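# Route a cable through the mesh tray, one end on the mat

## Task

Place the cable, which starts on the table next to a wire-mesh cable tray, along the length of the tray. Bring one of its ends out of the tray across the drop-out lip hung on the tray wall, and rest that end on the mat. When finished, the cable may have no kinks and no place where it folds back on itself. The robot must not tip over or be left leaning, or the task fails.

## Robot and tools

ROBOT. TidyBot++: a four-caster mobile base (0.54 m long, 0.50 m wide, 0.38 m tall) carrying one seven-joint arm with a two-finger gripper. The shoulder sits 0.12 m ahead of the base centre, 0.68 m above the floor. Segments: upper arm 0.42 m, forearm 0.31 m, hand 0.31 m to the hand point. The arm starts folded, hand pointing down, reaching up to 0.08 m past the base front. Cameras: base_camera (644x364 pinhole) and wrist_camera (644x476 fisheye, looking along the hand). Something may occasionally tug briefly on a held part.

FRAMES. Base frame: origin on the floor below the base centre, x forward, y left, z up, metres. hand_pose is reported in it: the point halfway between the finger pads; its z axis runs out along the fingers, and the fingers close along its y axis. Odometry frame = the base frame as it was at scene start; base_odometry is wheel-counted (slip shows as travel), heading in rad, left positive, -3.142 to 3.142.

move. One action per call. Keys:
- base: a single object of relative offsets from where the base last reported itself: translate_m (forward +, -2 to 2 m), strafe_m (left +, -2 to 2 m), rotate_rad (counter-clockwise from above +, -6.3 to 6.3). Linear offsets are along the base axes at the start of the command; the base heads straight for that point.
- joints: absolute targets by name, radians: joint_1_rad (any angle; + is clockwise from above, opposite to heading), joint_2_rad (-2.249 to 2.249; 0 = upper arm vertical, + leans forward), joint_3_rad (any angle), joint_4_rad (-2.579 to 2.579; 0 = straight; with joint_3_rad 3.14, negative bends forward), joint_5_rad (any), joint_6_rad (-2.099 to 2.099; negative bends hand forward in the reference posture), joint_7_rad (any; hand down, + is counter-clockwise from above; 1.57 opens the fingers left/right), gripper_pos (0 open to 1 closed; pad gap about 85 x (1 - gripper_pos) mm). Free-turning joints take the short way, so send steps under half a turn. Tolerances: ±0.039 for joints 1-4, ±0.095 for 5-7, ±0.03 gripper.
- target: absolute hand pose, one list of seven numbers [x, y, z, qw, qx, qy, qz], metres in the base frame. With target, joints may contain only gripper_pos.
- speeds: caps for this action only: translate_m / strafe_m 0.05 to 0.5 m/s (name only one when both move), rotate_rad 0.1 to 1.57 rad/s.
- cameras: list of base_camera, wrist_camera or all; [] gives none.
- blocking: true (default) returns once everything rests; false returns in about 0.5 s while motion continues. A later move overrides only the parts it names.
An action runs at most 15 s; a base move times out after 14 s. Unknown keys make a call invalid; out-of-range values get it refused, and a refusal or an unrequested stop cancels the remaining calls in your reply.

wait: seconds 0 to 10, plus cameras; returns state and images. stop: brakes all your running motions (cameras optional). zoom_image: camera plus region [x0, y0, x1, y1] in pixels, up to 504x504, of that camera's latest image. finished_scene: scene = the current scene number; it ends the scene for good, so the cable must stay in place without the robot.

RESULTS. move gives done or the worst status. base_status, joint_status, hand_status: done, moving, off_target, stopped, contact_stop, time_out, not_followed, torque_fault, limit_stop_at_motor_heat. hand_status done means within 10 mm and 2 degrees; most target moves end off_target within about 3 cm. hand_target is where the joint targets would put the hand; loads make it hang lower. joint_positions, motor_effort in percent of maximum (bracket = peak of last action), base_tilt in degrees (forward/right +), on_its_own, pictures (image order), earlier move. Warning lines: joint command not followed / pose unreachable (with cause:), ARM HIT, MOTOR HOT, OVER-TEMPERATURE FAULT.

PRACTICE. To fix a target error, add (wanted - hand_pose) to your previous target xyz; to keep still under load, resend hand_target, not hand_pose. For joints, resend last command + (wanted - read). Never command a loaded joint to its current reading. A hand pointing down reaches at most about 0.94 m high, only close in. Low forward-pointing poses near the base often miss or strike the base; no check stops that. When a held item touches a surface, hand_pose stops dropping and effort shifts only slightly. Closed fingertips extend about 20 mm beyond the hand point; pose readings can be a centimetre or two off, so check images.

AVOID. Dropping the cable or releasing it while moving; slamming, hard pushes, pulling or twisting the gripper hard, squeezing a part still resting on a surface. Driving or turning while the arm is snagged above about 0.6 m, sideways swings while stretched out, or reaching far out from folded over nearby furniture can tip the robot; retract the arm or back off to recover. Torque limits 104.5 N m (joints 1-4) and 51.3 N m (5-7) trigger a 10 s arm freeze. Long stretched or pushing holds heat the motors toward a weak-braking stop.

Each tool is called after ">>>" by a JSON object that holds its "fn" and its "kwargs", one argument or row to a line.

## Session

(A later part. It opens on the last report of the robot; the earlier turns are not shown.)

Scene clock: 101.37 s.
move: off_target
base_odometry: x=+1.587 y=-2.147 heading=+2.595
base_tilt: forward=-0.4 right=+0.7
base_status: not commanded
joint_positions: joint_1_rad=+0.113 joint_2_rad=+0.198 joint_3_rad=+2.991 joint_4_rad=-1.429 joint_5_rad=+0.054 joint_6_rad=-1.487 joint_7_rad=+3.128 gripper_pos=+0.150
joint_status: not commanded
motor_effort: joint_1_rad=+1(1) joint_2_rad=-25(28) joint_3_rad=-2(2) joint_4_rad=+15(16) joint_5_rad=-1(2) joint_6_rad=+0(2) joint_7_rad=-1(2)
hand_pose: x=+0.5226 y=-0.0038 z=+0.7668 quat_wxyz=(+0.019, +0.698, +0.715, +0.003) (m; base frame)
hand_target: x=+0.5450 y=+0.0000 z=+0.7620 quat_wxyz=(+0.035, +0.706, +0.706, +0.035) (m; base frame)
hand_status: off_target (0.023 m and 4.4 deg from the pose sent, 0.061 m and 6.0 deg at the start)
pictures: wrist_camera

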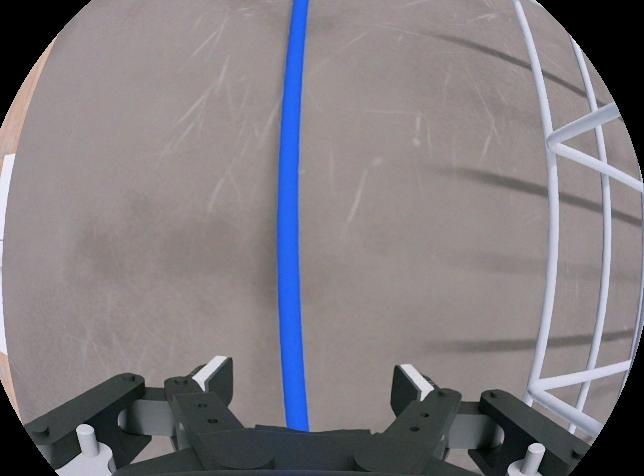

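>>> {"fn": "move", "kwargs": {
  "target": [0.538, 0, 0.742, 0.035, 0.706, 0.706, 0.035],
  "cameras": ["wrist_camera"]
}}

>>> {"fn": "move", "kwargs": {
  "joints": {"gripper_pos": 0.95},
  "cameras": ["wrist_camera"]
}}

>>> {"fn": "move", "kwargs": {
  "target": [0.52, 0, 0.92, 0.035, 0.706, 0.706, 0.035],
  "cameras": ["wrist_camera"]
}}

Scene clock: 102.33 s.
move: off_target
base_odometry: x=+1.587 y=-2.147 heading=+2.595
base_tilt: forward=-0.3 right=+0.6
base_status: not commanded
joint_positions: joint_1_rad=+0.113 joint_2_rad=+0.198 joint_3_rad=+2.991 joint_4_rad=-1.511 joint_5_rad=+0.054 joint_6_rad=-1.421 joint_7_rad=+3.128 gripper_pos=+0.150
joint_status: not commanded
motor_effort: joint_1_rad=+0(1) joint_2_rad=-25(26) joint_3_rad=-1(2) joint_4_rad=+15(16) joint_5_rad=-1(2) joint_6_rad=+0(1) joint_7_rad=-1(1)
hand_pose: x=+0.5154 y=-0.0032 z=+0.7411 quat_wxyz=(+0.014, +0.697, +0.717, -0.003) (m; base frame)
hand_target: x=+0.5380 y=+0.0000 z=+0.7420 quat_wxyz=(+0.035, +0.706, +0.706, +0.035) (m; base frame)
hand_status: off_target (0.023 m and 5.2 deg from the pose sent, 0.029 m and 4.4 deg at the start)
pictures: wrist_camera

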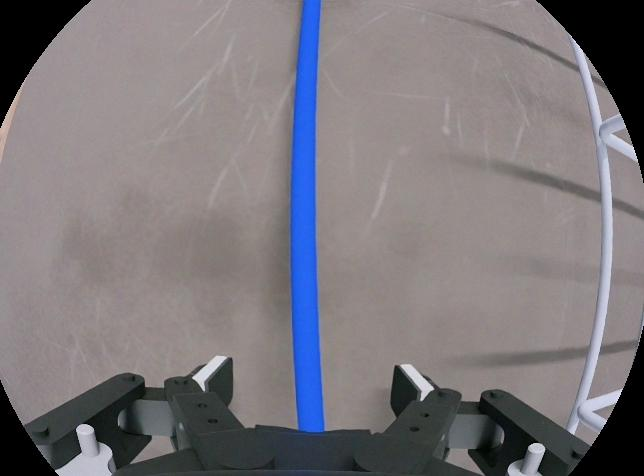

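Scene clock: 103.33 s.
move: off_target
base_odometry: x=+1.587 y=-2.147 heading=+2.595
base_tilt: forward=-0.3 right=+0.6
base_status: not commanded
joint_positions: joint_1_rad=+0.113 joint_2_rad=+0.198 joint_3_rad=+2.991 joint_4_rad=-1.511 joint_5_rad=+0.054 joint_6_rad=-1.420 joint_7_rad=+3.128 gripper_pos=+0.919
joint_status: gripper_pos off_target (ended at +0.919, target +0.950)
motor_effort: joint_1_rad=+0(1) joint_2_rad=-25(25) joint_3_rad=-1(2) joint_4_rad=+16(16) joint_5_rad=-1(2) joint_6_rad=+1(1) joint_7_rad=-1(1)
hand_pose: x=+0.5157 y=-0.0032 z=+0.7411 quat_wxyz=(+0.014, +0.697, +0.717, -0.003) (m; base frame)
hand_target: x=+0.5380 y=+0.0000 z=+0.7420 quat_wxyz=(+0.035, +0.706, +0.706, +0.035) (m; base frame)
hand_status: not commanded
pictures: wrist_camera

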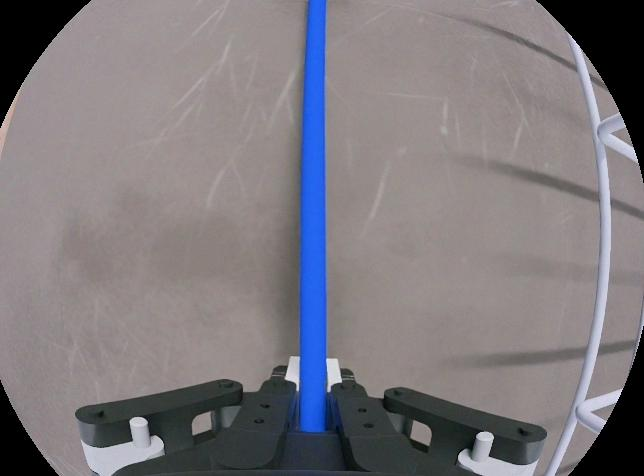

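Scene clock: 105.47 s.
move: off_target
base_odometry: x=+1.587 y=-2.147 heading=+2.595
base_tilt: forward=-0.3 right=+0.7
base_status: not commanded
joint_positions: joint_1_rad=+0.113 joint_2_rad=+0.201 joint_3_rad=+2.991 joint_4_rad=-0.941 joint_5_rad=+0.054 joint_6_rad=-1.834 joint_7_rad=+3.128 gripper_pos=+0.920
joint_status: not commanded
motor_effort: joint_1_rad=+0(1) joint_2_rad=-25(27) joint_3_rad=-1(2) joint_4_rad=+16(17) joint_5_rad=-1(2) joint_6_rad=+2(3) joint_7_rad=-1(2)
hand_pose: x=+0.5382 y=-0.0074 z=+0.9190 quat_wxyz=(+0.065, +0.705, +0.705, +0.053) (m; base frame)
hand_target: x=+0.5200 y=+0.0000 z=+0.9200 quat_wxyz=(+0.035, +0.706, +0.706, +0.035) (m; base frame)
hand_status: off_target (0.020 m and 4.1 deg from the pose sent, 0.179 m and 5.2 deg at the start)
pictures: wrist_camera

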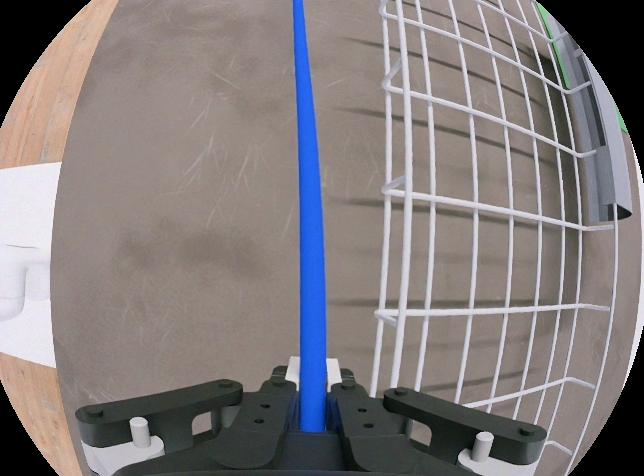

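>>> {"fn": "move", "kwargs": {
  "target": [0.76, -0.02, 0.92, 0.12, 0.697, 0.697, 0.12],
  "cameras": ["wrist_camera"]
}}

>>> {"fn": "move", "kwargs": {
  "target": [0.76, -0.02, 0.815, 0.12, 0.697, 0.697, 0.12],
  "cameras": ["wrist_camera"]
}}

Scene clock: 108.70 s.
move: off_target
base_odometry: x=+1.587 y=-2.147 heading=+2.595
base_tilt: forward=-0.3 right=+0.6
base_status: not commanded
joint_positions: joint_1_rad=+0.121 joint_2_rad=+0.888 joint_3_rad=+3.326 joint_4_rad=+0.160 joint_5_rad=-0.361 joint_6_rad=-2.021 joint_7_rad=+3.012 gripper_pos=+0.920
joint_status: not commanded
motor_effort: joint_1_rad=+1(3) joint_2_rad=-44(50) joint_3_rad=-3(3) joint_4_rad=+12(17) joint_5_rad=-2(3) joint_6_rad=+4(8) joint_7_rad=-2(2)
hand_pose: x=+0.7729 y=-0.0228 z=+0.8934 quat_wxyz=(+0.091, +0.732, +0.651, +0.180) (m; base frame)
hand_target: x=+0.7488 y=-0.0286 z=+0.9018 quat_wxyz=(+0.075, +0.742, +0.644, +0.169) (m; base frame)
hand_status: off_target (0.030 m and 10.2 deg from the pose sent, 0.222 m and 10.0 deg at the start; a joint's target at an end of its range on 42 of 81 steps)
pictures: wrist_camera

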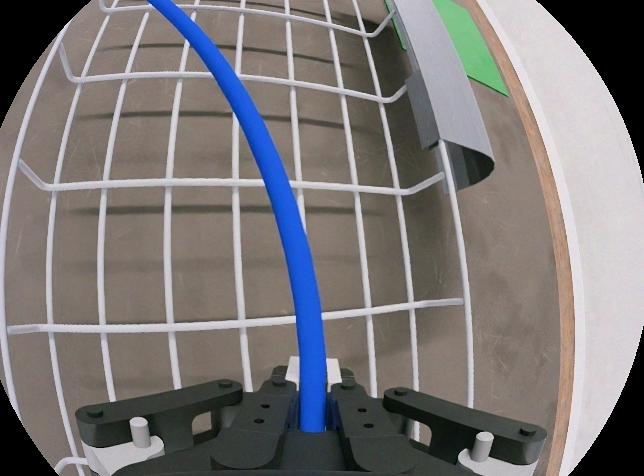

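Scene clock: 110.47 s.
move: off_target
base_odometry: x=+1.587 y=-2.147 heading=+2.595
base_tilt: forward=-0.2 right=+0.7
base_status: not commanded
joint_positions: joint_1_rad=+0.160 joint_2_rad=+1.030 joint_3_rad=+3.500 joint_4_rad=+0.706 joint_5_rad=-0.519 joint_6_rad=-2.022 joint_7_rad=+2.969 gripper_pos=+0.920
joint_status: not commanded
motor_effort: joint_1_rad=+2(2) joint_2_rad=-12(45) joint_3_rad=-5(6) joint_4_rad=+8(19) joint_5_rad=+0(2) joint_6_rad=+7(7) joint_7_rad=-1(1)
hand_pose: x=+0.8005 y=-0.0019 z=+0.9487 quat_wxyz=(+0.252, +0.653, +0.669, +0.250) (m; base frame)
hand_target: x=+0.8097 y=-0.0083 z=+0.8380 quat_wxyz=(+0.168, +0.681, +0.686, +0.194) (m; base frame)
hand_status: off_target (0.141 m and 22.1 deg from the pose sent, 0.080 m and 10.2 deg at the start; a joint's target at an end of its range on 45 of 45 steps)
pictures: wrist_camera

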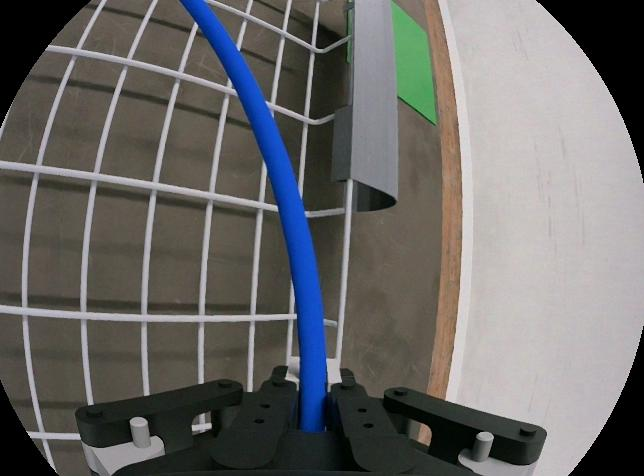

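>>> {"fn": "move", "kwargs": {
  "joints": {"joint_1_rad": 0.1, "joint_2_rad": 0.6, "joint_3_rad": 3.045, "joint_4_rad": -0.32, "joint_5_rad": 0.04, "joint_6_rad": -1.81, "joint_7_rad": 3.128},
  "cameras": ["wrist_camera"]
}}

Scene clock: 112.97 s.
move: done
base_odometry: x=+1.587 y=-2.147 heading=+2.595
base_tilt: forward=-0.3 right=+0.7
base_status: not commanded
joint_positions: joint_1_rad=+0.118 joint_2_rad=+0.629 joint_3_rad=+3.059 joint_4_rad=-0.305 joint_5_rad=-0.031 joint_6_rad=-1.903 joint_7_rad=+3.089 gripper_pos=+0.920
joint_status: all done
motor_effort: joint_1_rad=+1(4) joint_2_rad=-39(51) joint_3_rad=-2(6) joint_4_rad=+14(15) joint_5_rad=-1(3) joint_6_rad=+3(7) joint_7_rad=-1(3)
hand_pose: x=+0.7104 y=-0.0309 z=+0.9142 quat_wxyz=(+0.081, +0.731, +0.664, +0.135) (m; base frame)
hand_target: x=+0.7290 y=-0.0369 z=+0.9354 quat_wxyz=(+0.139, +0.713, +0.670, +0.151) (m; base frame)
hand_status: not commanded
pictures: wrist_camera

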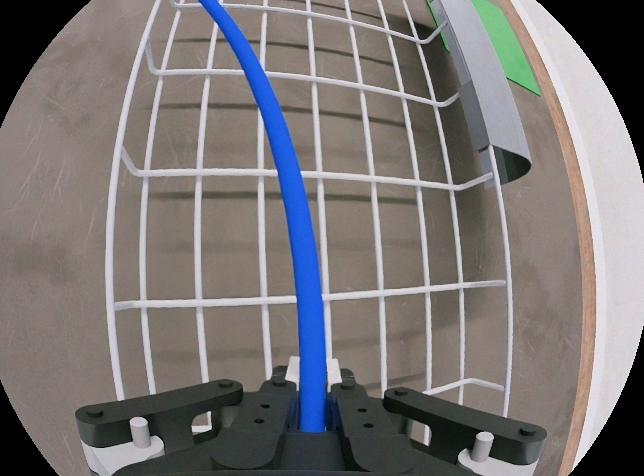

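>>> {"fn": "move", "kwargs": {
  "target": [0.725, -0.02, 0.87, 0.12, 0.697, 0.697, 0.12],
  "cameras": []
}}

>>> {"fn": "move", "kwargs": {
  "target": [0.73, -0.02, 0.81, 0.12, 0.697, 0.697, 0.12],
  "cameras": ["wrist_camera"]
}}

Scene clock: 114.50 s.
move: off_target
base_odometry: x=+1.587 y=-2.147 heading=+2.595
base_tilt: forward=-0.3 right=+0.7
base_status: not commanded
joint_positions: joint_1_rad=+0.118 joint_2_rad=+0.561 joint_3_rad=+2.982 joint_4_rad=-0.645 joint_5_rad=+0.033 joint_6_rad=-1.707 joint_7_rad=+3.097 gripper_pos=+0.920
joint_status: not commanded
motor_effort: joint_1_rad=+0(1) joint_2_rad=-38(39) joint_3_rad=-2(3) joint_4_rad=+16(16) joint_5_rad=-2(3) joint_6_rad=+3(4) joint_7_rad=-1(2)
hand_pose: x=+0.7048 y=-0.0124 z=+0.8502 quat_wxyz=(+0.061, +0.718, +0.686, +0.103) (m; base frame)
hand_target: x=+0.7250 y=-0.0200 z=+0.8700 quat_wxyz=(+0.120, +0.697, +0.697, +0.120) (m; base frame)
hand_status: off_target (0.029 m and 7.6 deg from the pose sent, 0.048 m and 7.2 deg at the start)
pictures: none
No camera images: "cameras" was empty.

Scene clock: 115.83 s.
move: off_target
base_odometry: x=+1.587 y=-2.147 heading=+2.595
base_tilt: forward=-0.3 right=+0.7
base_status: not commanded
joint_positions: joint_1_rad=+0.138 joint_2_rad=+0.487 joint_3_rad=+2.936 joint_4_rad=-0.882 joint_5_rad=+0.052 joint_6_rad=-1.485 joint_7_rad=+3.097 gripper_pos=+0.920
joint_status: not commanded
motor_effort: joint_1_rad=-1(1) joint_2_rad=-31(38) joint_3_rad=-3(4) joint_4_rad=+14(16) joint_5_rad=-2(3) joint_6_rad=+3(3) joint_7_rad=-1(1)
hand_pose: x=+0.7094 y=-0.0021 z=+0.8228 quat_wxyz=(+0.084, +0.706, +0.693, +0.123) (m; base frame)
hand_target: x=+0.7300 y=-0.0200 z=+0.8100 quat_wxyz=(+0.120, +0.697, +0.697, +0.120) (m; base frame)
hand_status: off_target (0.030 m and 4.3 deg from the pose sent, 0.048 m and 7.6 deg at the start)
pictures: wrist_camera

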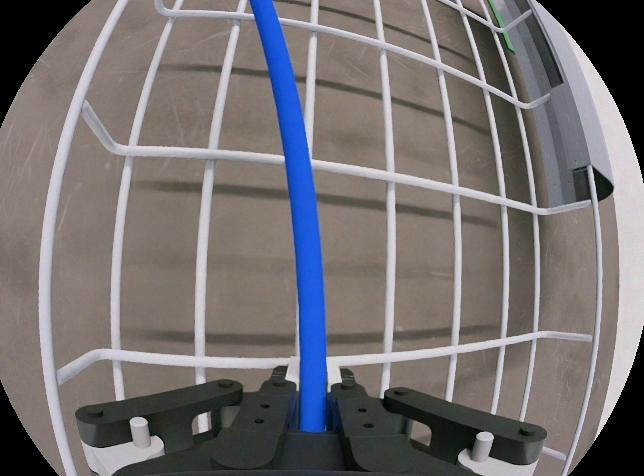

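>>> {"fn": "move", "kwargs": {
  "joints": {"gripper_pos": 0.3},
  "cameras": []
}}

>>> {"fn": "move", "kwargs": {
  "target": [0.68, 0, 0.95, 0.12, 0.697, 0.697, 0.12],
  "cameras": ["wrist_camera"]
}}

Scene clock: 116.83 s.
move: done
base_odometry: x=+1.587 y=-2.147 heading=+2.595
base_tilt: forward=-0.2 right=+0.6
base_status: not commanded
joint_positions: joint_1_rad=+0.138 joint_2_rad=+0.486 joint_3_rad=+2.935 joint_4_rad=-0.884 joint_5_rad=+0.053 joint_6_rad=-1.455 joint_7_rad=+3.097 gripper_pos=+0.300
joint_status: all done
motor_effort: joint_1_rad=+0(1) joint_2_rad=-31(32) joint_3_rad=-2(4) joint_4_rad=+12(14) joint_5_rad=-2(3) joint_6_rad=+0(3) joint_7_rad=-1(1)
hand_pose: x=+0.7176 y=-0.0013 z=+0.8256 quat_wxyz=(+0.093, +0.704, +0.692, +0.134) (m; base frame)
hand_target: x=+0.7300 y=-0.0200 z=+0.8100 quat_wxyz=(+0.120, +0.697, +0.697, +0.120) (m; base frame)
hand_status: not commanded
pictures: none
No camera images: "cameras" was empty.

Scene clock: 118.63 s.
move: off_target
base_odometry: x=+1.587 y=-2.147 heading=+2.595
base_tilt: forward=-0.3 right=+0.6
base_status: not commanded
joint_positions: joint_1_rad=+0.044 joint_2_rad=+0.521 joint_3_rad=+3.027 joint_4_rad=-0.377 joint_5_rad=+0.053 joint_6_rad=-1.829 joint_7_rad=+3.097 gripper_pos=+0.300
joint_status: not commanded
motor_effort: joint_1_rad=+0(1) joint_2_rad=-35(40) joint_3_rad=-1(4) joint_4_rad=+14(18) joint_5_rad=-1(3) joint_6_rad=+3(4) joint_7_rad=-1(1)
hand_pose: x=+0.6983 y=+0.0015 z=+0.9592 quat_wxyz=(+0.136, +0.701, +0.683, +0.156) (m; base frame)
hand_target: x=+0.6800 y=+0.0000 z=+0.9500 quat_wxyz=(+0.120, +0.697, +0.697, +0.120) (m; base frame)
hand_status: off_target (0.021 m and 4.8 deg from the pose sent, 0.130 m and 3.6 deg at the start)
pictures: wrist_camera

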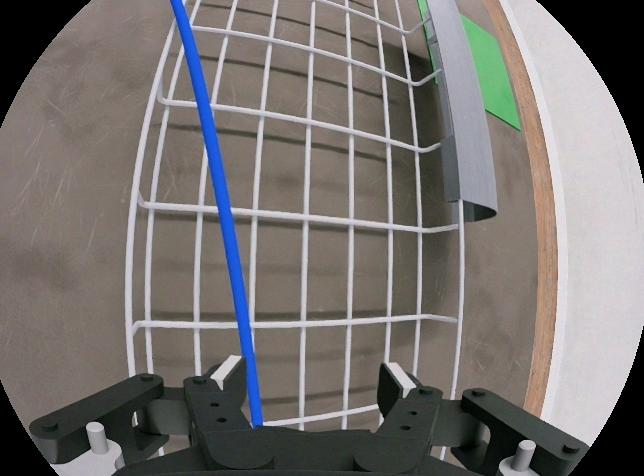

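>>> {"fn": "move", "kwargs": {
  "base": {"strafe_m": 0.6},
  "target": [0.50, 0, 0.90, 0.035, 0.706, 0.706, 0.035],
  "cameras": ["wrist_camera"]
}}

Scene clock: 121.53 s.
move: off_target
base_odometry: x=+1.276 y=-2.660 heading=+2.595
base_tilt: forward=-0.3 right=+0.6
base_status: done
joint_positions: joint_1_rad=+0.068 joint_2_rad=+0.158 joint_3_rad=+3.032 joint_4_rad=-1.057 joint_5_rad=+0.053 joint_6_rad=-1.832 joint_7_rad=+3.097 gripper_pos=+0.300
joint_status: not commanded
motor_effort: joint_1_rad=+0(4) joint_2_rad=-23(36) joint_3_rad=-1(3) joint_4_rad=+15(15) joint_5_rad=-1(3) joint_6_rad=+1(4) joint_7_rad=-1(2)
hand_pose: x=+0.5082 y=-0.0026 z=+0.8978 quat_wxyz=(+0.045, +0.714, +0.698, +0.024) (m; base frame)
hand_target: x=+0.5000 y=+0.0000 z=+0.9000 quat_wxyz=(+0.035, +0.706, +0.706, +0.035) (m; base frame)
hand_status: off_target (0.009 m and 2.1 deg from the pose sent, 0.207 m and 18.3 deg at the start)
pictures: wrist_camera

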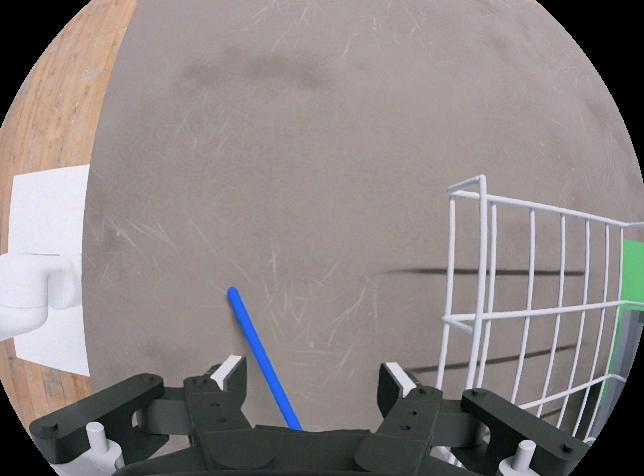

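>>> {"fn": "move", "kwargs": {
  "base": {"strafe_m": -0.12},
  "target": [0.50, 0, 0.80, 0.028, 0.574, 0.818, 0.041],
  "joints": {"gripper_pos": 0.1},
  "cameras": ["wrist_camera"]
}}

Scene clock: 123.67 s.
move: off_target
base_odometry: x=+1.338 y=-2.557 heading=+2.595
base_tilt: forward=-0.3 right=+0.7
base_status: done
joint_positions: joint_1_rad=+0.096 joint_2_rad=+0.116 joint_3_rad=+3.053 joint_4_rad=-1.433 joint_5_rad=+0.035 joint_6_rad=-1.596 joint_7_rad=+3.475 gripper_pos=+0.100
joint_status: all done
motor_effort: joint_1_rad=+1(3) joint_2_rad=-22(24) joint_3_rad=-1(4) joint_4_rad=+15(16) joint_5_rad=-1(2) joint_6_rad=+1(1) joint_7_rad=-1(2)
hand_pose: x=+0.4800 y=-0.0135 z=+0.7956 quat_wxyz=(+0.006, +0.583, +0.812, -0.011) (m; base frame)
hand_target: x=+0.5000 y=+0.0000 z=+0.8000 quat_wxyz=(+0.028, +0.574, +0.818, +0.041) (m; base frame)
hand_status: off_target (0.024 m and 6.6 deg from the pose sent, 0.098 m and 21.3 deg at the start)
pictures: wrist_camera

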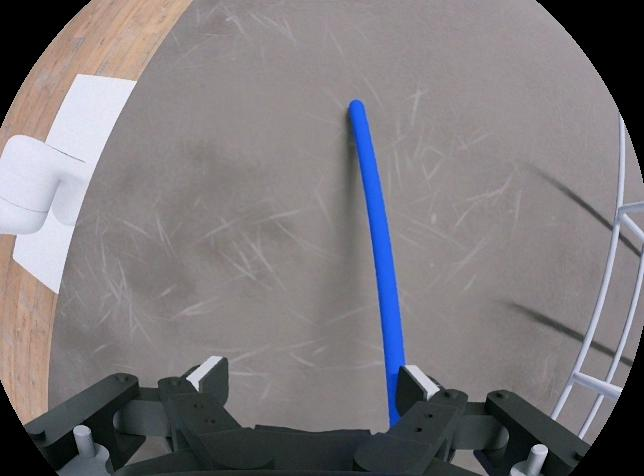

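>>> {"fn": "move", "kwargs": {
  "target": [0.515, 0.07, 0.84, 0.028, 0.574, 0.818, 0.041],
  "cameras": []
}}

>>> {"fn": "move", "kwargs": {
  "target": [0.52, 0.07, 0.79, 0.028, 0.574, 0.818, 0.041],
  "cameras": ["wrist_camera"]
}}

Scene clock: 125.00 s.
move: off_target
base_odometry: x=+1.338 y=-2.557 heading=+2.595
base_tilt: forward=-0.2 right=+0.7
base_status: not commanded
joint_positions: joint_1_rad=+0.026 joint_2_rad=+0.138 joint_3_rad=+2.937 joint_4_rad=-1.278 joint_5_rad=+0.035 joint_6_rad=-1.595 joint_7_rad=+3.335 gripper_pos=+0.100
joint_status: not commanded
motor_effort: joint_1_rad=+0(2) joint_2_rad=-23(24) joint_3_rad=-1(2) joint_4_rad=+16(16) joint_5_rad=-1(2) joint_6_rad=+1(2) joint_7_rad=-1(1)
hand_pose: x=+0.5211 y=+0.0580 z=+0.8400 quat_wxyz=(+0.050, +0.566, +0.822, +0.044) (m; base frame)
hand_target: x=+0.5150 y=+0.0700 z=+0.8400 quat_wxyz=(+0.028, +0.574, +0.818, +0.041) (m; base frame)
hand_status: off_target (0.013 m and 2.8 deg from the pose sent, 0.101 m and 6.6 deg at the start)
pictures: none
No camera images: "cameras" was empty.

Scene clock: 126.07 s.
move: off_target
base_odometry: x=+1.338 y=-2.557 heading=+2.595
base_tilt: forward=-0.3 right=+0.6
base_status: not commanded
joint_positions: joint_1_rad=+0.026 joint_2_rad=+0.146 joint_3_rad=+2.936 joint_4_rad=-1.398 joint_5_rad=+0.035 joint_6_rad=-1.557 joint_7_rad=+3.334 gripper_pos=+0.100
joint_status: not commanded
motor_effort: joint_1_rad=+0(1) joint_2_rad=-23(24) joint_3_rad=-1(2) joint_4_rad=+16(17) joint_5_rad=-1(2) joint_6_rad=+0(2) joint_7_rad=+0(1)
hand_pose: x=+0.5005 y=+0.0557 z=+0.7967 quat_wxyz=(+0.017, +0.565, +0.825, +0.013) (m; base frame)
hand_target: x=+0.5200 y=+0.0700 z=+0.7900 quat_wxyz=(+0.028, +0.574, +0.818, +0.041) (m; base frame)
hand_status: off_target (0.025 m and 3.6 deg from the pose sent, 0.051 m and 2.8 deg at the start)
pictures: wrist_camera

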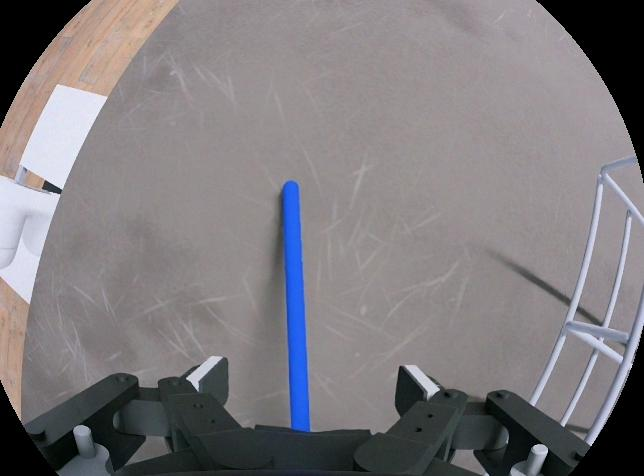

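>>> {"fn": "move", "kwargs": {
  "target": [0.525, 0.07, 0.755, 0.035, 0.574, 0.818, 0.05],
  "cameras": ["wrist_camera"]
}}

Scene clock: 143.73 s.
move: off_target
base_odometry: x=+1.338 y=-2.557 heading=+2.595
base_tilt: forward=-0.4 right=+0.7
base_status: not commanded
joint_positions: joint_1_rad=+0.026 joint_2_rad=+0.148 joint_3_rad=+2.936 joint_4_rad=-1.512 joint_5_rad=+0.035 joint_6_rad=-1.431 joint_7_rad=+3.334 gripper_pos=+0.100
joint_status: not commanded
motor_effort: joint_1_rad=+1(1) joint_2_rad=-23(24) joint_3_rad=-1(2) joint_4_rad=+16(17) joint_5_rad=-2(2) joint_6_rad=+1(2) joint_7_rad=-1(1)
hand_pose: x=+0.5032 y=+0.0573 z=+0.7605 quat_wxyz=(+0.021, +0.563, +0.826, +0.017) (m; base frame)
hand_target: x=+0.5250 y=+0.0700 z=+0.7550 quat_wxyz=(+0.035, +0.573, +0.817, +0.050) (m; base frame)
hand_status: off_target (0.026 m and 4.4 deg from the pose sent, 0.050 m and 4.8 deg at the start)
pictures: wrist_camera

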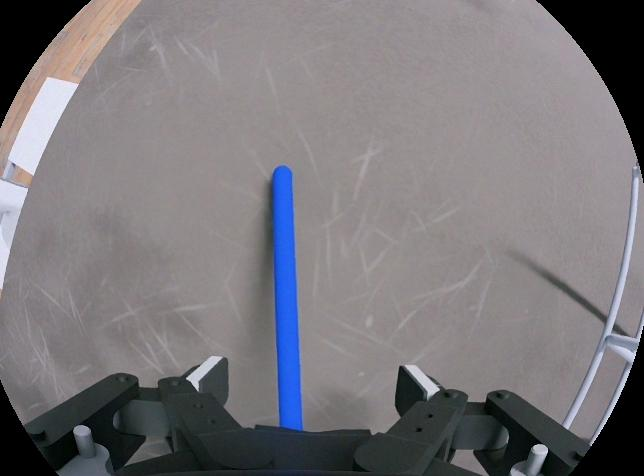

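>>> {"fn": "move", "kwargs": {
  "target": [0.516, 0.067, 0.742, 0.035, 0.574, 0.818, 0.05],
  "cameras": ["wrist_camera"]
}}

>>> {"fn": "move", "kwargs": {
  "joints": {"gripper_pos": 0.95},
  "cameras": ["wrist_camera"]
}}

>>> {"fn": "move", "kwargs": {
  "target": [0.51, 0.06, 0.93, 0.035, 0.706, 0.706, 0.035],
  "cameras": ["wrist_camera"]
}}

Scene clock: 144.67 s.
move: off_target
base_odometry: x=+1.338 y=-2.557 heading=+2.595
base_tilt: forward=-0.4 right=+0.6
base_status: not commanded
joint_positions: joint_1_rad=+0.026 joint_2_rad=+0.148 joint_3_rad=+2.936 joint_4_rad=-1.577 joint_5_rad=+0.035 joint_6_rad=-1.385 joint_7_rad=+3.334 gripper_pos=+0.100
joint_status: not commanded
motor_effort: joint_1_rad=+0(1) joint_2_rad=-23(24) joint_3_rad=-2(2) joint_4_rad=+15(16) joint_5_rad=-2(2) joint_6_rad=+1(1) joint_7_rad=-1(1)
hand_pose: x=+0.4950 y=+0.0565 z=+0.7399 quat_wxyz=(+0.014, +0.562, +0.827, +0.011) (m; base frame)
hand_target: x=+0.5160 y=+0.0670 z=+0.7420 quat_wxyz=(+0.035, +0.573, +0.817, +0.050) (m; base frame)
hand_status: off_target (0.024 m and 5.4 deg from the pose sent, 0.024 m and 4.4 deg at the start)
pictures: wrist_camera

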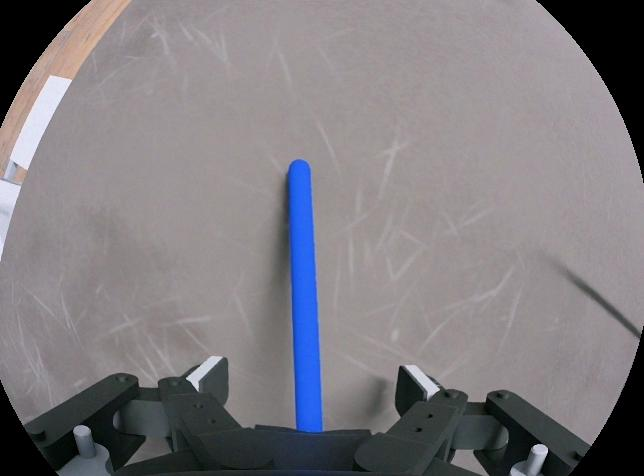

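Scene clock: 145.70 s.
move: off_target
base_odometry: x=+1.338 y=-2.557 heading=+2.595
base_tilt: forward=-0.4 right=+0.6
base_status: not commanded
joint_positions: joint_1_rad=+0.026 joint_2_rad=+0.148 joint_3_rad=+2.936 joint_4_rad=-1.577 joint_5_rad=+0.035 joint_6_rad=-1.384 joint_7_rad=+3.334 gripper_pos=+0.916
joint_status: gripper_pos off_target (ended at +0.916, target +0.950)
motor_effort: joint_1_rad=+0(1) joint_2_rad=-21(23) joint_3_rad=-2(2) joint_4_rad=+15(16) joint_5_rad=-2(2) joint_6_rad=+1(2) joint_7_rad=-1(1)
hand_pose: x=+0.4951 y=+0.0566 z=+0.7399 quat_wxyz=(+0.014, +0.562, +0.827, +0.011) (m; base frame)
hand_target: x=+0.5160 y=+0.0670 z=+0.7420 quat_wxyz=(+0.035, +0.573, +0.817, +0.050) (m; base frame)
hand_status: not commanded
pictures: wrist_camera

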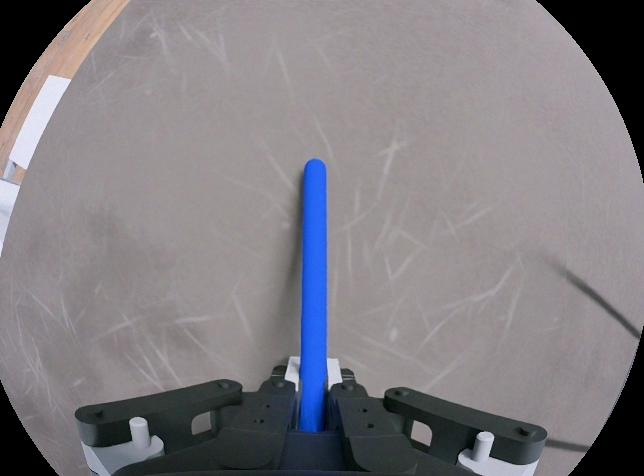

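Scene clock: 147.97 s.
move: off_target
base_odometry: x=+1.338 y=-2.557 heading=+2.595
base_tilt: forward=-0.3 right=+0.7
base_status: not commanded
joint_positions: joint_1_rad=-0.014 joint_2_rad=+0.201 joint_3_rad=+2.936 joint_4_rad=-0.903 joint_5_rad=+0.035 joint_6_rad=-1.871 joint_7_rad=+2.988 gripper_pos=+0.916
joint_status: not commanded
motor_effort: joint_1_rad=+0(1) joint_2_rad=-25(25) joint_3_rad=-2(3) joint_4_rad=+15(17) joint_5_rad=-1(2) joint_6_rad=+2(3) joint_7_rad=-1(1)
hand_pose: x=+0.5265 y=+0.0697 z=+0.9304 quat_wxyz=(+0.045, +0.688, +0.720, +0.073) (m; base frame)
hand_target: x=+0.5100 y=+0.0600 z=+0.9300 quat_wxyz=(+0.035, +0.706, +0.706, +0.035) (m; base frame)
hand_status: off_target (0.019 m and 5.1 deg from the pose sent, 0.191 m and 21.8 deg at the start)
pictures: wrist_camera

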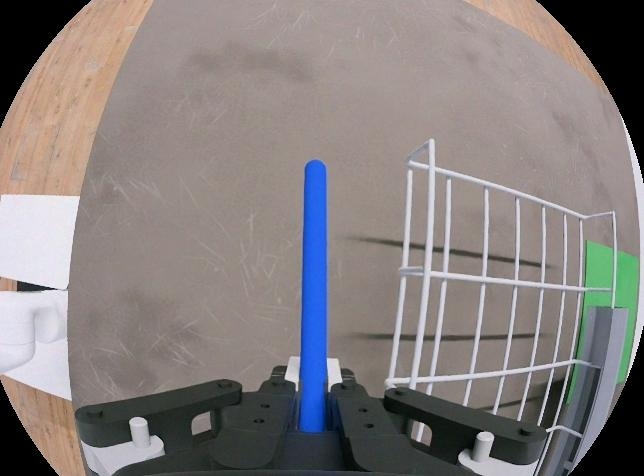

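>>> {"fn": "move", "kwargs": {
  "target": [0.725, 0.03, 0.92, 0.135, 0.783, 0.601, 0.103],
  "cameras": ["wrist_camera"]
}}

>>> {"fn": "move", "kwargs": {
  "target": [0.73, 0.03, 0.86, 0.135, 0.783, 0.601, 0.103],
  "cameras": ["wrist_camera"]
}}

Scene clock: 158.60 s.
move: time_out
base_odometry: x=+1.338 y=-2.557 heading=+2.595
base_tilt: forward=-0.2 right=+0.6
base_status: not commanded
joint_positions: joint_1_rad=-0.114 joint_2_rad=+0.752 joint_3_rad=+3.264 joint_4_rad=-0.015 joint_5_rad=+0.069 joint_6_rad=-2.031 joint_7_rad=+2.871 gripper_pos=+0.916
joint_status: not commanded
motor_effort: joint_1_rad=+1(3) joint_2_rad=-41(46) joint_3_rad=-1(3) joint_4_rad=+12(15) joint_5_rad=+0(2) joint_6_rad=+3(6) joint_7_rad=-1(1)
hand_pose: x=+0.7289 y=+0.0178 z=+0.9245 quat_wxyz=(+0.158, +0.783, +0.594, +0.098) (m; base frame)
hand_target: x=+0.7273 y=+0.0181 z=+0.9268 quat_wxyz=(+0.158, +0.783, +0.594, +0.099) (m; base frame)
hand_status: time_out (0.014 m and 2.8 deg from the pose sent, 0.203 m and 20.6 deg at the start; a joint's target at an end of its range on 57 of 300 steps)
pictures: wrist_camera

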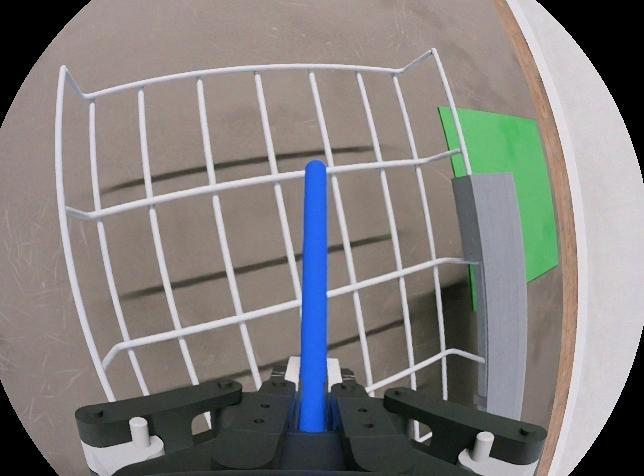

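not run: a stop that you did not command came earlier in this reply.

>>> {"fn": "move", "kwargs": {
  "joints": {"joint_1_rad": 0.06, "joint_2_rad": 0.56, "joint_3_rad": 2.99, "joint_4_rad": -0.62, "joint_5_rad": 0.03, "joint_6_rad": -1.7, "joint_7_rad": 2.87},
  "cameras": ["wrist_camera"]
}}

>>> {"fn": "move", "kwargs": {
  "target": [0.735, 0.01, 0.815, 0.135, 0.783, 0.601, 0.103],
  "cameras": ["wrist_camera"]
}}

Scene clock: 160.67 s.
move: done
base_odometry: x=+1.338 y=-2.557 heading=+2.595
base_tilt: forward=-0.3 right=+0.5
base_status: not commanded
joint_positions: joint_1_rad=+0.041 joint_2_rad=+0.589 joint_3_rad=+3.005 joint_4_rad=-0.605 joint_5_rad=+0.069 joint_6_rad=-1.791 joint_7_rad=+2.871 gripper_pos=+0.916
joint_status: all done
motor_effort: joint_1_rad=+1(2) joint_2_rad=-39(42) joint_3_rad=-2(2) joint_4_rad=+15(17) joint_5_rad=-1(2) joint_6_rad=+1(4) joint_7_rad=-1(2)
hand_pose: x=+0.6923 y=+0.0104 z=+0.8418 quat_wxyz=(+0.042, +0.779, +0.622, +0.068) (m; base frame)
hand_target: x=+0.7113 y=+0.0186 z=+0.8603 quat_wxyz=(+0.056, +0.774, +0.619, +0.123) (m; base frame)
hand_status: not commanded
pictures: wrist_camera

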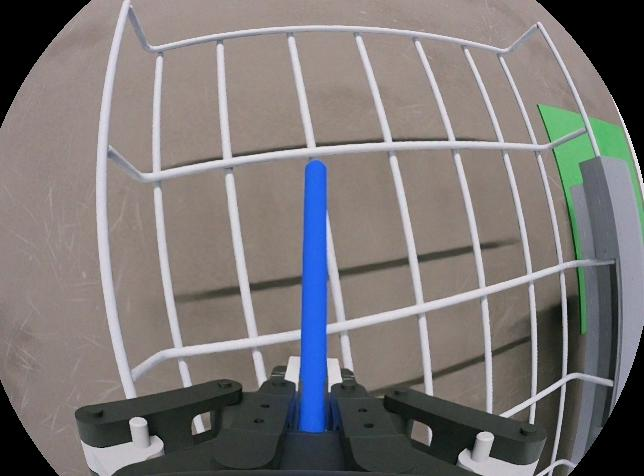

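Scene clock: 161.90 s.
move: off_target
base_odometry: x=+1.338 y=-2.557 heading=+2.595
base_tilt: forward=-0.3 right=+0.7
base_status: not commanded
joint_positions: joint_1_rad=+0.012 joint_2_rad=+0.524 joint_3_rad=+3.006 joint_4_rad=-0.828 joint_5_rad=+0.132 joint_6_rad=-1.558 joint_7_rad=+2.816 gripper_pos=+0.916
joint_status: not commanded
motor_effort: joint_1_rad=-2(2) joint_2_rad=-33(39) joint_3_rad=-3(4) joint_4_rad=+15(16) joint_5_rad=-2(3) joint_6_rad=+4(5) joint_7_rad=-1(1)
hand_pose: x=+0.7073 y=+0.0132 z=+0.8143 quat_wxyz=(+0.090, +0.782, +0.612, +0.082) (m; base frame)
hand_target: x=+0.7350 y=+0.0100 z=+0.8150 quat_wxyz=(+0.135, +0.782, +0.600, +0.103) (m; base frame)
hand_status: off_target (0.028 m and 5.8 deg from the pose sent, 0.050 m and 11.6 deg at the start)
pictures: wrist_camera

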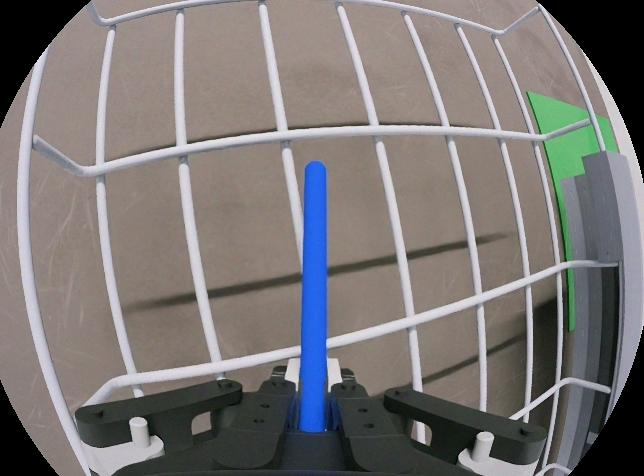

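>>> {"fn": "move", "kwargs": {
  "joints": {"gripper_pos": 0.3},
  "cameras": []
}}

>>> {"fn": "move", "kwargs": {
  "target": [0.66, 0, 0.95, 0.12, 0.697, 0.697, 0.12],
  "cameras": ["wrist_camera"]
}}

Scene clock: 162.87 s.
move: done
base_odometry: x=+1.338 y=-2.557 heading=+2.595
base_tilt: forward=-0.3 right=+0.6
base_status: not commanded
joint_positions: joint_1_rad=+0.012 joint_2_rad=+0.525 joint_3_rad=+3.014 joint_4_rad=-0.834 joint_5_rad=+0.142 joint_6_rad=-1.535 joint_7_rad=+2.816 gripper_pos=+0.300
joint_status: all done
motor_effort: joint_1_rad=-2(3) joint_2_rad=-38(39) joint_3_rad=-5(5) joint_4_rad=+16(17) joint_5_rad=-3(4) joint_6_rad=+2(5) joint_7_rad=-1(2)
hand_pose: x=+0.7133 y=+0.0069 z=+0.8128 quat_wxyz=(+0.101, +0.783, +0.609, +0.083) (m; base frame)
hand_target: x=+0.7350 y=+0.0100 z=+0.8150 quat_wxyz=(+0.135, +0.782, +0.600, +0.103) (m; base frame)
hand_status: not commanded
pictures: none
No camera images: "cameras" was empty.

Scene clock: 164.60 s.
move: off_target
base_odometry: x=+1.338 y=-2.557 heading=+2.595
base_tilt: forward=-0.3 right=+0.7
base_status: not commanded
joint_positions: joint_1_rad=+0.036 joint_2_rad=+0.456 joint_3_rad=+3.013 joint_4_rad=-0.532 joint_5_rad=+0.142 joint_6_rad=-1.762 joint_7_rad=+3.075 gripper_pos=+0.300
joint_status: not commanded
motor_effort: joint_1_rad=+0(3) joint_2_rad=-34(40) joint_3_rad=-2(5) joint_4_rad=+15(18) joint_5_rad=-1(4) joint_6_rad=+4(4) joint_7_rad=-1(1)
hand_pose: x=+0.6846 y=-0.0122 z=+0.9469 quat_wxyz=(+0.156, +0.711, +0.674, +0.122) (m; base frame)
hand_target: x=+0.6600 y=+0.0000 z=+0.9500 quat_wxyz=(+0.120, +0.697, +0.697, +0.120) (m; base frame)
hand_status: off_target (0.028 m and 5.2 deg from the pose sent, 0.147 m and 14.9 deg at the start)
pictures: wrist_camera

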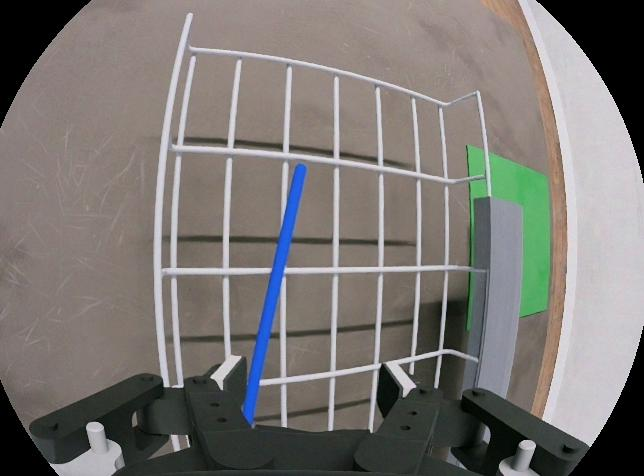

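>>> {"fn": "move", "kwargs": {
  "target": [0.42, 0, 0.90, 0, 1, 0, 0],
  "base": {"translate_m": -0.3},
  "joints": {"gripper_pos": 0},
  "cameras": []
}}

>>> {"fn": "move", "kwargs": {
  "base": {"strafe_m": 1.35},
  "cameras": []
}}

>>> {"fn": "move", "kwargs": {
  "base": {"translate_m": 1.2},
  "cameras": []
}}

>>> {"fn": "move", "kwargs": {
  "base": {"rotate_rad": -1.57}
}}

Scene clock: 167.87 s.
move: off_target
base_odometry: x=+1.594 y=-2.713 heading=+2.596
base_tilt: forward=-0.4 right=+0.7
base_status: done
joint_positions: joint_1_rad=-0.002 joint_2_rad=+0.037 joint_3_rad=+3.153 joint_4_rad=-1.188 joint_5_rad=+0.065 joint_6_rad=-1.839 joint_7_rad=+1.617 gripper_pos=+0.000
joint_status: all done
motor_effort: joint_1_rad=+0(2) joint_2_rad=-19(38) joint_3_rad=-1(3) joint_4_rad=+15(16) joint_5_rad=-1(1) joint_6_rad=+1(4) joint_7_rad=-1(1)
hand_pose: x=+0.4543 y=-0.0213 z=+0.8993 quat_wxyz=(+0.032, +0.999, +0.008, +0.038) (m; base frame)
hand_target: x=+0.4200 y=+0.0000 z=+0.9000 quat_wxyz=(+0.000, +1.000, +0.000, +0.000) (m; base frame)
hand_status: off_target (0.040 m and 5.8 deg from the pose sent, 0.269 m and 89.3 deg at the start)
pictures: none
No camera images: "cameras" was empty.

Scene clock: 171.57 s.
move: done
base_odometry: x=+0.894 y=-3.867 heading=+2.596
base_tilt: forward=-0.3 right=+0.6
base_status: done
joint_positions: joint_1_rad=-0.012 joint_2_rad=+0.035 joint_3_rad=+3.160 joint_4_rad=-1.188 joint_5_rad=+0.059 joint_6_rad=-1.839 joint_7_rad=+1.614 gripper_pos=+0.000
joint_status: not commanded
motor_effort: joint_1_rad=+0(2) joint_2_rad=-19(19) joint_3_rad=-1(3) joint_4_rad=+15(15) joint_5_rad=+0(2) joint_6_rad=+1(3) joint_7_rad=-1(1)
hand_pose: x=+0.4540 y=-0.0185 z=+0.8995 quat_wxyz=(+0.029, +0.999, +0.009, +0.039) (m; base frame)
hand_target: x=+0.4200 y=+0.0000 z=+0.9000 quat_wxyz=(+0.000, +1.000, +0.000, +0.000) (m; base frame)
hand_status: not commanded
pictures: none
No camera images: "cameras" was empty.

Scene clock: 175.00 s.
move: done
base_odometry: x=-0.133 y=-3.245 heading=+2.597
base_tilt: forward=-0.4 right=+0.6
base_status: done
joint_positions: joint_1_rad=-0.012 joint_2_rad=+0.021 joint_3_rad=+3.160 joint_4_rad=-1.189 joint_5_rad=+0.059 joint_6_rad=-1.844 joint_7_rad=+1.614 gripper_pos=+0.000
joint_status: not commanded
motor_effort: joint_1_rad=+1(1) joint_2_rad=-18(22) joint_3_rad=+0(2) joint_4_rad=+15(16) joint_5_rad=+0(1) joint_6_rad=+2(3) joint_7_rad=-1(2)
hand_pose: x=+0.4490 y=-0.0185 z=+0.9038 quat_wxyz=(+0.029, +0.999, +0.009, +0.043) (m; base frame)
hand_target: x=+0.4200 y=+0.0000 z=+0.9000 quat_wxyz=(+0.000, +1.000, +0.000, +0.000) (m; base frame)
hand_status: not commanded
pictures: none
No camera images: "cameras" was empty.

Scene clock: 177.37 s.
move: done
base_odometry: x=-0.132 y=-3.245 heading=+1.027
base_tilt: forward=-0.3 right=+0.7
base_status: done
joint_positions: joint_1_rad=-0.014 joint_2_rad=+0.021 joint_3_rad=+3.167 joint_4_rad=-1.189 joint_5_rad=+0.057 joint_6_rad=-1.844 joint_7_rad=+1.614 gripper_pos=+0.000
joint_status: not commanded
motor_effort: joint_1_rad=+0(2) joint_2_rad=-18(22) joint_3_rad=+0(3) joint_4_rad=+15(15) joint_5_rad=+0(2) joint_6_rad=+1(2) joint_7_rad=-1(1)
hand_pose: x=+0.4490 y=-0.0196 z=+0.9038 quat_wxyz=(+0.029, +0.999, +0.007, +0.043) (m; base frame)
hand_target: x=+0.4200 y=+0.0000 z=+0.9000 quat_wxyz=(+0.000, +1.000, +0.000, +0.000) (m; base frame)
hand_status: not commanded
pictures: base_camera, wrist_camera

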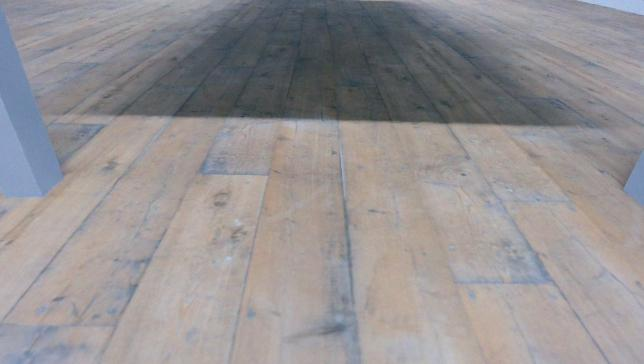

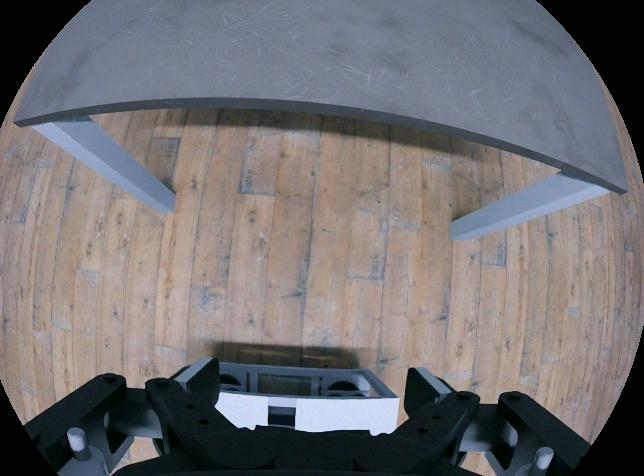

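>>> {"fn": "move", "kwargs": {
  "base": {"translate_m": 0.46},
  "joints": {"joint_2_rad": -0.1, "joint_4_rad": -1.2, "joint_6_rad": -1.3}
}}

Scene clock: 179.70 s.
move: done
base_odometry: x=+0.106 y=-2.851 heading=+1.027
base_tilt: forward=-0.3 right=+0.6
base_status: done
joint_positions: joint_1_rad=-0.014 joint_2_rad=-0.089 joint_3_rad=+3.167 joint_4_rad=-1.192 joint_5_rad=+0.057 joint_6_rad=-1.382 joint_7_rad=+1.614 gripper_pos=+0.000
joint_status: all done
motor_effort: joint_1_rad=+0(1) joint_2_rad=-16(20) joint_3_rad=-1(2) joint_4_rad=+17(18) joint_5_rad=-1(2) joint_6_rad=+5(7) joint_7_rad=-1(1)
hand_pose: x=+0.5522 y=-0.0219 z=+0.9965 quat_wxyz=(+0.036, +0.946, +0.011, +0.321) (m; base frame)
hand_target: x=+0.5677 y=-0.0017 z=+1.0135 quat_wxyz=(+0.000, +0.932, +0.000, +0.362) (m; base frame)
hand_status: not commanded
pictures: base_camera, wrist_camera

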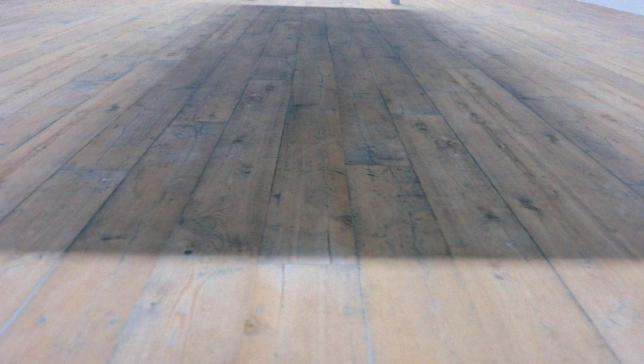

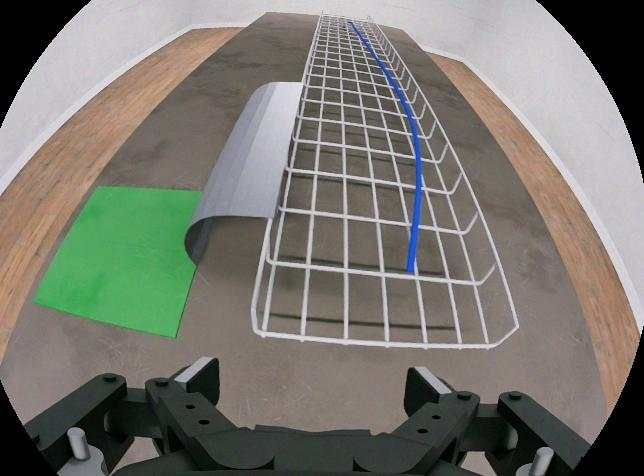

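>>> {"fn": "move", "kwargs": {
  "target": [0.78, -0.18, 0.90, 0.0425, 0.937, -0.1234, 0.3227],
  "cameras": ["wrist_camera"]
}}

Scene clock: 182.40 s.
move: off_target
base_odometry: x=+0.106 y=-2.851 heading=+1.027
base_tilt: forward=-0.2 right=+0.6
base_status: not commanded
joint_positions: joint_1_rad=+0.211 joint_2_rad=+0.473 joint_3_rad=+3.225 joint_4_rad=-0.842 joint_5_rad=-0.004 joint_6_rad=-1.288 joint_7_rad=+1.614 gripper_pos=+0.000
joint_status: not commanded
motor_effort: joint_1_rad=+0(1) joint_2_rad=-37(40) joint_3_rad=+0(2) joint_4_rad=+18(19) joint_5_rad=-1(2) joint_6_rad=+4(7) joint_7_rad=-1(1)
hand_pose: x=+0.7514 y=-0.1752 z=+0.8687 quat_wxyz=(+0.060, +0.957, -0.111, +0.260) (m; base frame)
hand_target: x=+0.7800 y=-0.1800 z=+0.9000 quat_wxyz=(+0.043, +0.937, -0.123, +0.323) (m; base frame)
hand_status: off_target (0.043 m and 7.9 deg from the pose sent, 0.294 m and 15.4 deg at the start)
pictures: wrist_camera

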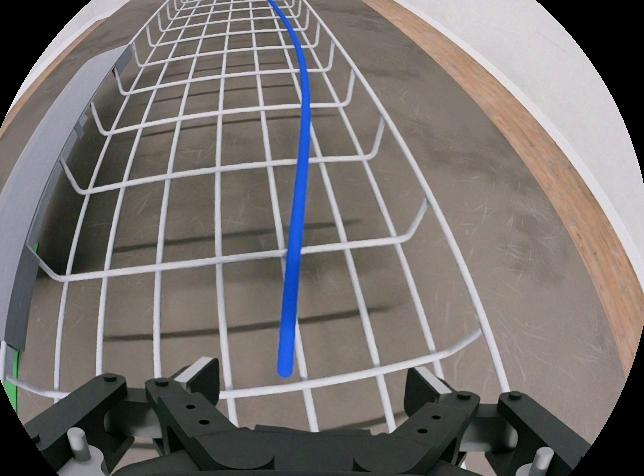

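>>> {"fn": "move", "kwargs": {
  "target": [0.85, -0.175, 0.87, 0.0425, 0.937, -0.1234, 0.3227],
  "cameras": ["wrist_camera"]
}}

Scene clock: 184.13 s.
move: off_target
base_odometry: x=+0.106 y=-2.851 heading=+1.027
base_tilt: forward=-0.3 right=+0.7
base_status: not commanded
joint_positions: joint_1_rad=+0.210 joint_2_rad=+0.676 joint_3_rad=+3.225 joint_4_rad=-0.580 joint_5_rad=-0.004 joint_6_rad=-1.288 joint_7_rad=+1.598 gripper_pos=+0.000
joint_status: not commanded
motor_effort: joint_1_rad=+0(1) joint_2_rad=-44(46) joint_3_rad=-1(1) joint_4_rad=+18(19) joint_5_rad=+0(2) joint_6_rad=+5(6) joint_7_rad=-1(1)
hand_pose: x=+0.8321 y=-0.1899 z=+0.8506 quat_wxyz=(+0.067, +0.949, -0.111, +0.289) (m; base frame)
hand_target: x=+0.8500 y=-0.1750 z=+0.8700 quat_wxyz=(+0.043, +0.937, -0.123, +0.323) (m; base frame)
hand_status: off_target (0.030 m and 5.2 deg from the pose sent, 0.099 m and 7.9 deg at the start)
pictures: wrist_camera

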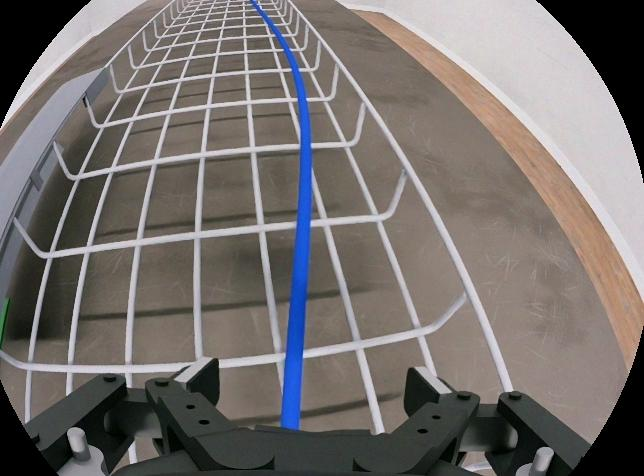

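>>> {"fn": "move", "kwargs": {
  "target": [0.855, -0.168, 0.84, 0.0425, 0.937, -0.1234, 0.3227],
  "cameras": ["wrist_camera"]
}}

Scene clock: 185.23 s.
move: off_target
base_odometry: x=+0.106 y=-2.851 heading=+1.027
base_tilt: forward=-0.2 right=+0.7
base_status: not commanded
joint_positions: joint_1_rad=+0.197 joint_2_rad=+0.673 joint_3_rad=+3.225 joint_4_rad=-0.681 joint_5_rad=-0.004 joint_6_rad=-1.226 joint_7_rad=+1.588 gripper_pos=+0.000
joint_status: not commanded
motor_effort: joint_1_rad=+0(1) joint_2_rad=-44(46) joint_3_rad=+0(1) joint_4_rad=+18(19) joint_5_rad=-1(1) joint_6_rad=+5(6) joint_7_rad=-1(1)
hand_pose: x=+0.8320 y=-0.1817 z=+0.8151 quat_wxyz=(+0.062, +0.954, -0.110, +0.272) (m; base frame)
hand_target: x=+0.8550 y=-0.1680 z=+0.8400 quat_wxyz=(+0.043, +0.937, -0.123, +0.323) (m; base frame)
hand_status: off_target (0.037 m and 6.7 deg from the pose sent, 0.033 m and 5.2 deg at the start)
pictures: wrist_camera

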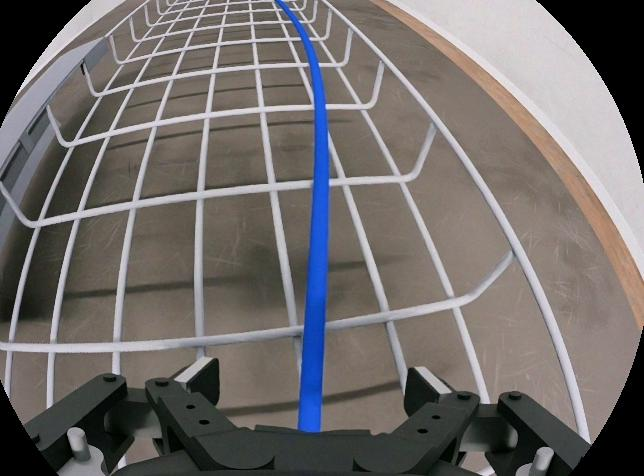

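>>> {"fn": "move", "kwargs": {
  "joints": {"gripper_pos": 0.95},
  "cameras": ["wrist_camera"]
}}

Scene clock: 186.40 s.
move: done
base_odometry: x=+0.106 y=-2.851 heading=+1.027
base_tilt: forward=-0.3 right=+0.6
base_status: not commanded
joint_positions: joint_1_rad=+0.194 joint_2_rad=+0.673 joint_3_rad=+3.226 joint_4_rad=-0.681 joint_5_rad=-0.005 joint_6_rad=-1.226 joint_7_rad=+1.588 gripper_pos=+0.927
joint_status: all done
motor_effort: joint_1_rad=+0(3) joint_2_rad=-44(44) joint_3_rad=+0(2) joint_4_rad=+18(19) joint_5_rad=-1(2) joint_6_rad=+5(6) joint_7_rad=-1(1)
hand_pose: x=+0.8327 y=-0.1792 z=+0.8154 quat_wxyz=(+0.061, +0.954, -0.109, +0.272) (m; base frame)
hand_target: x=+0.8550 y=-0.1680 z=+0.8400 quat_wxyz=(+0.043, +0.937, -0.123, +0.323) (m; base frame)
hand_status: not commanded
pictures: wrist_camera

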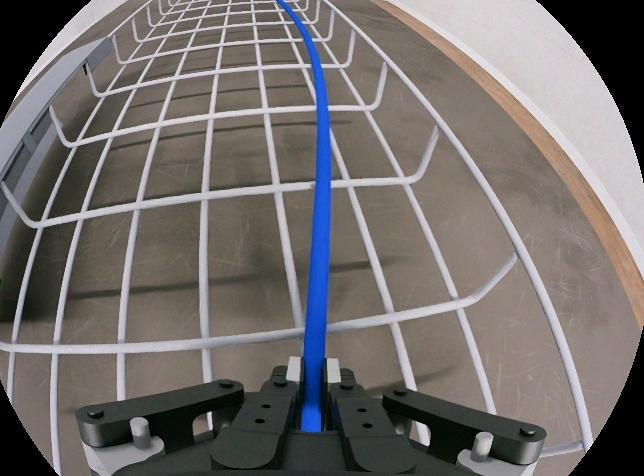

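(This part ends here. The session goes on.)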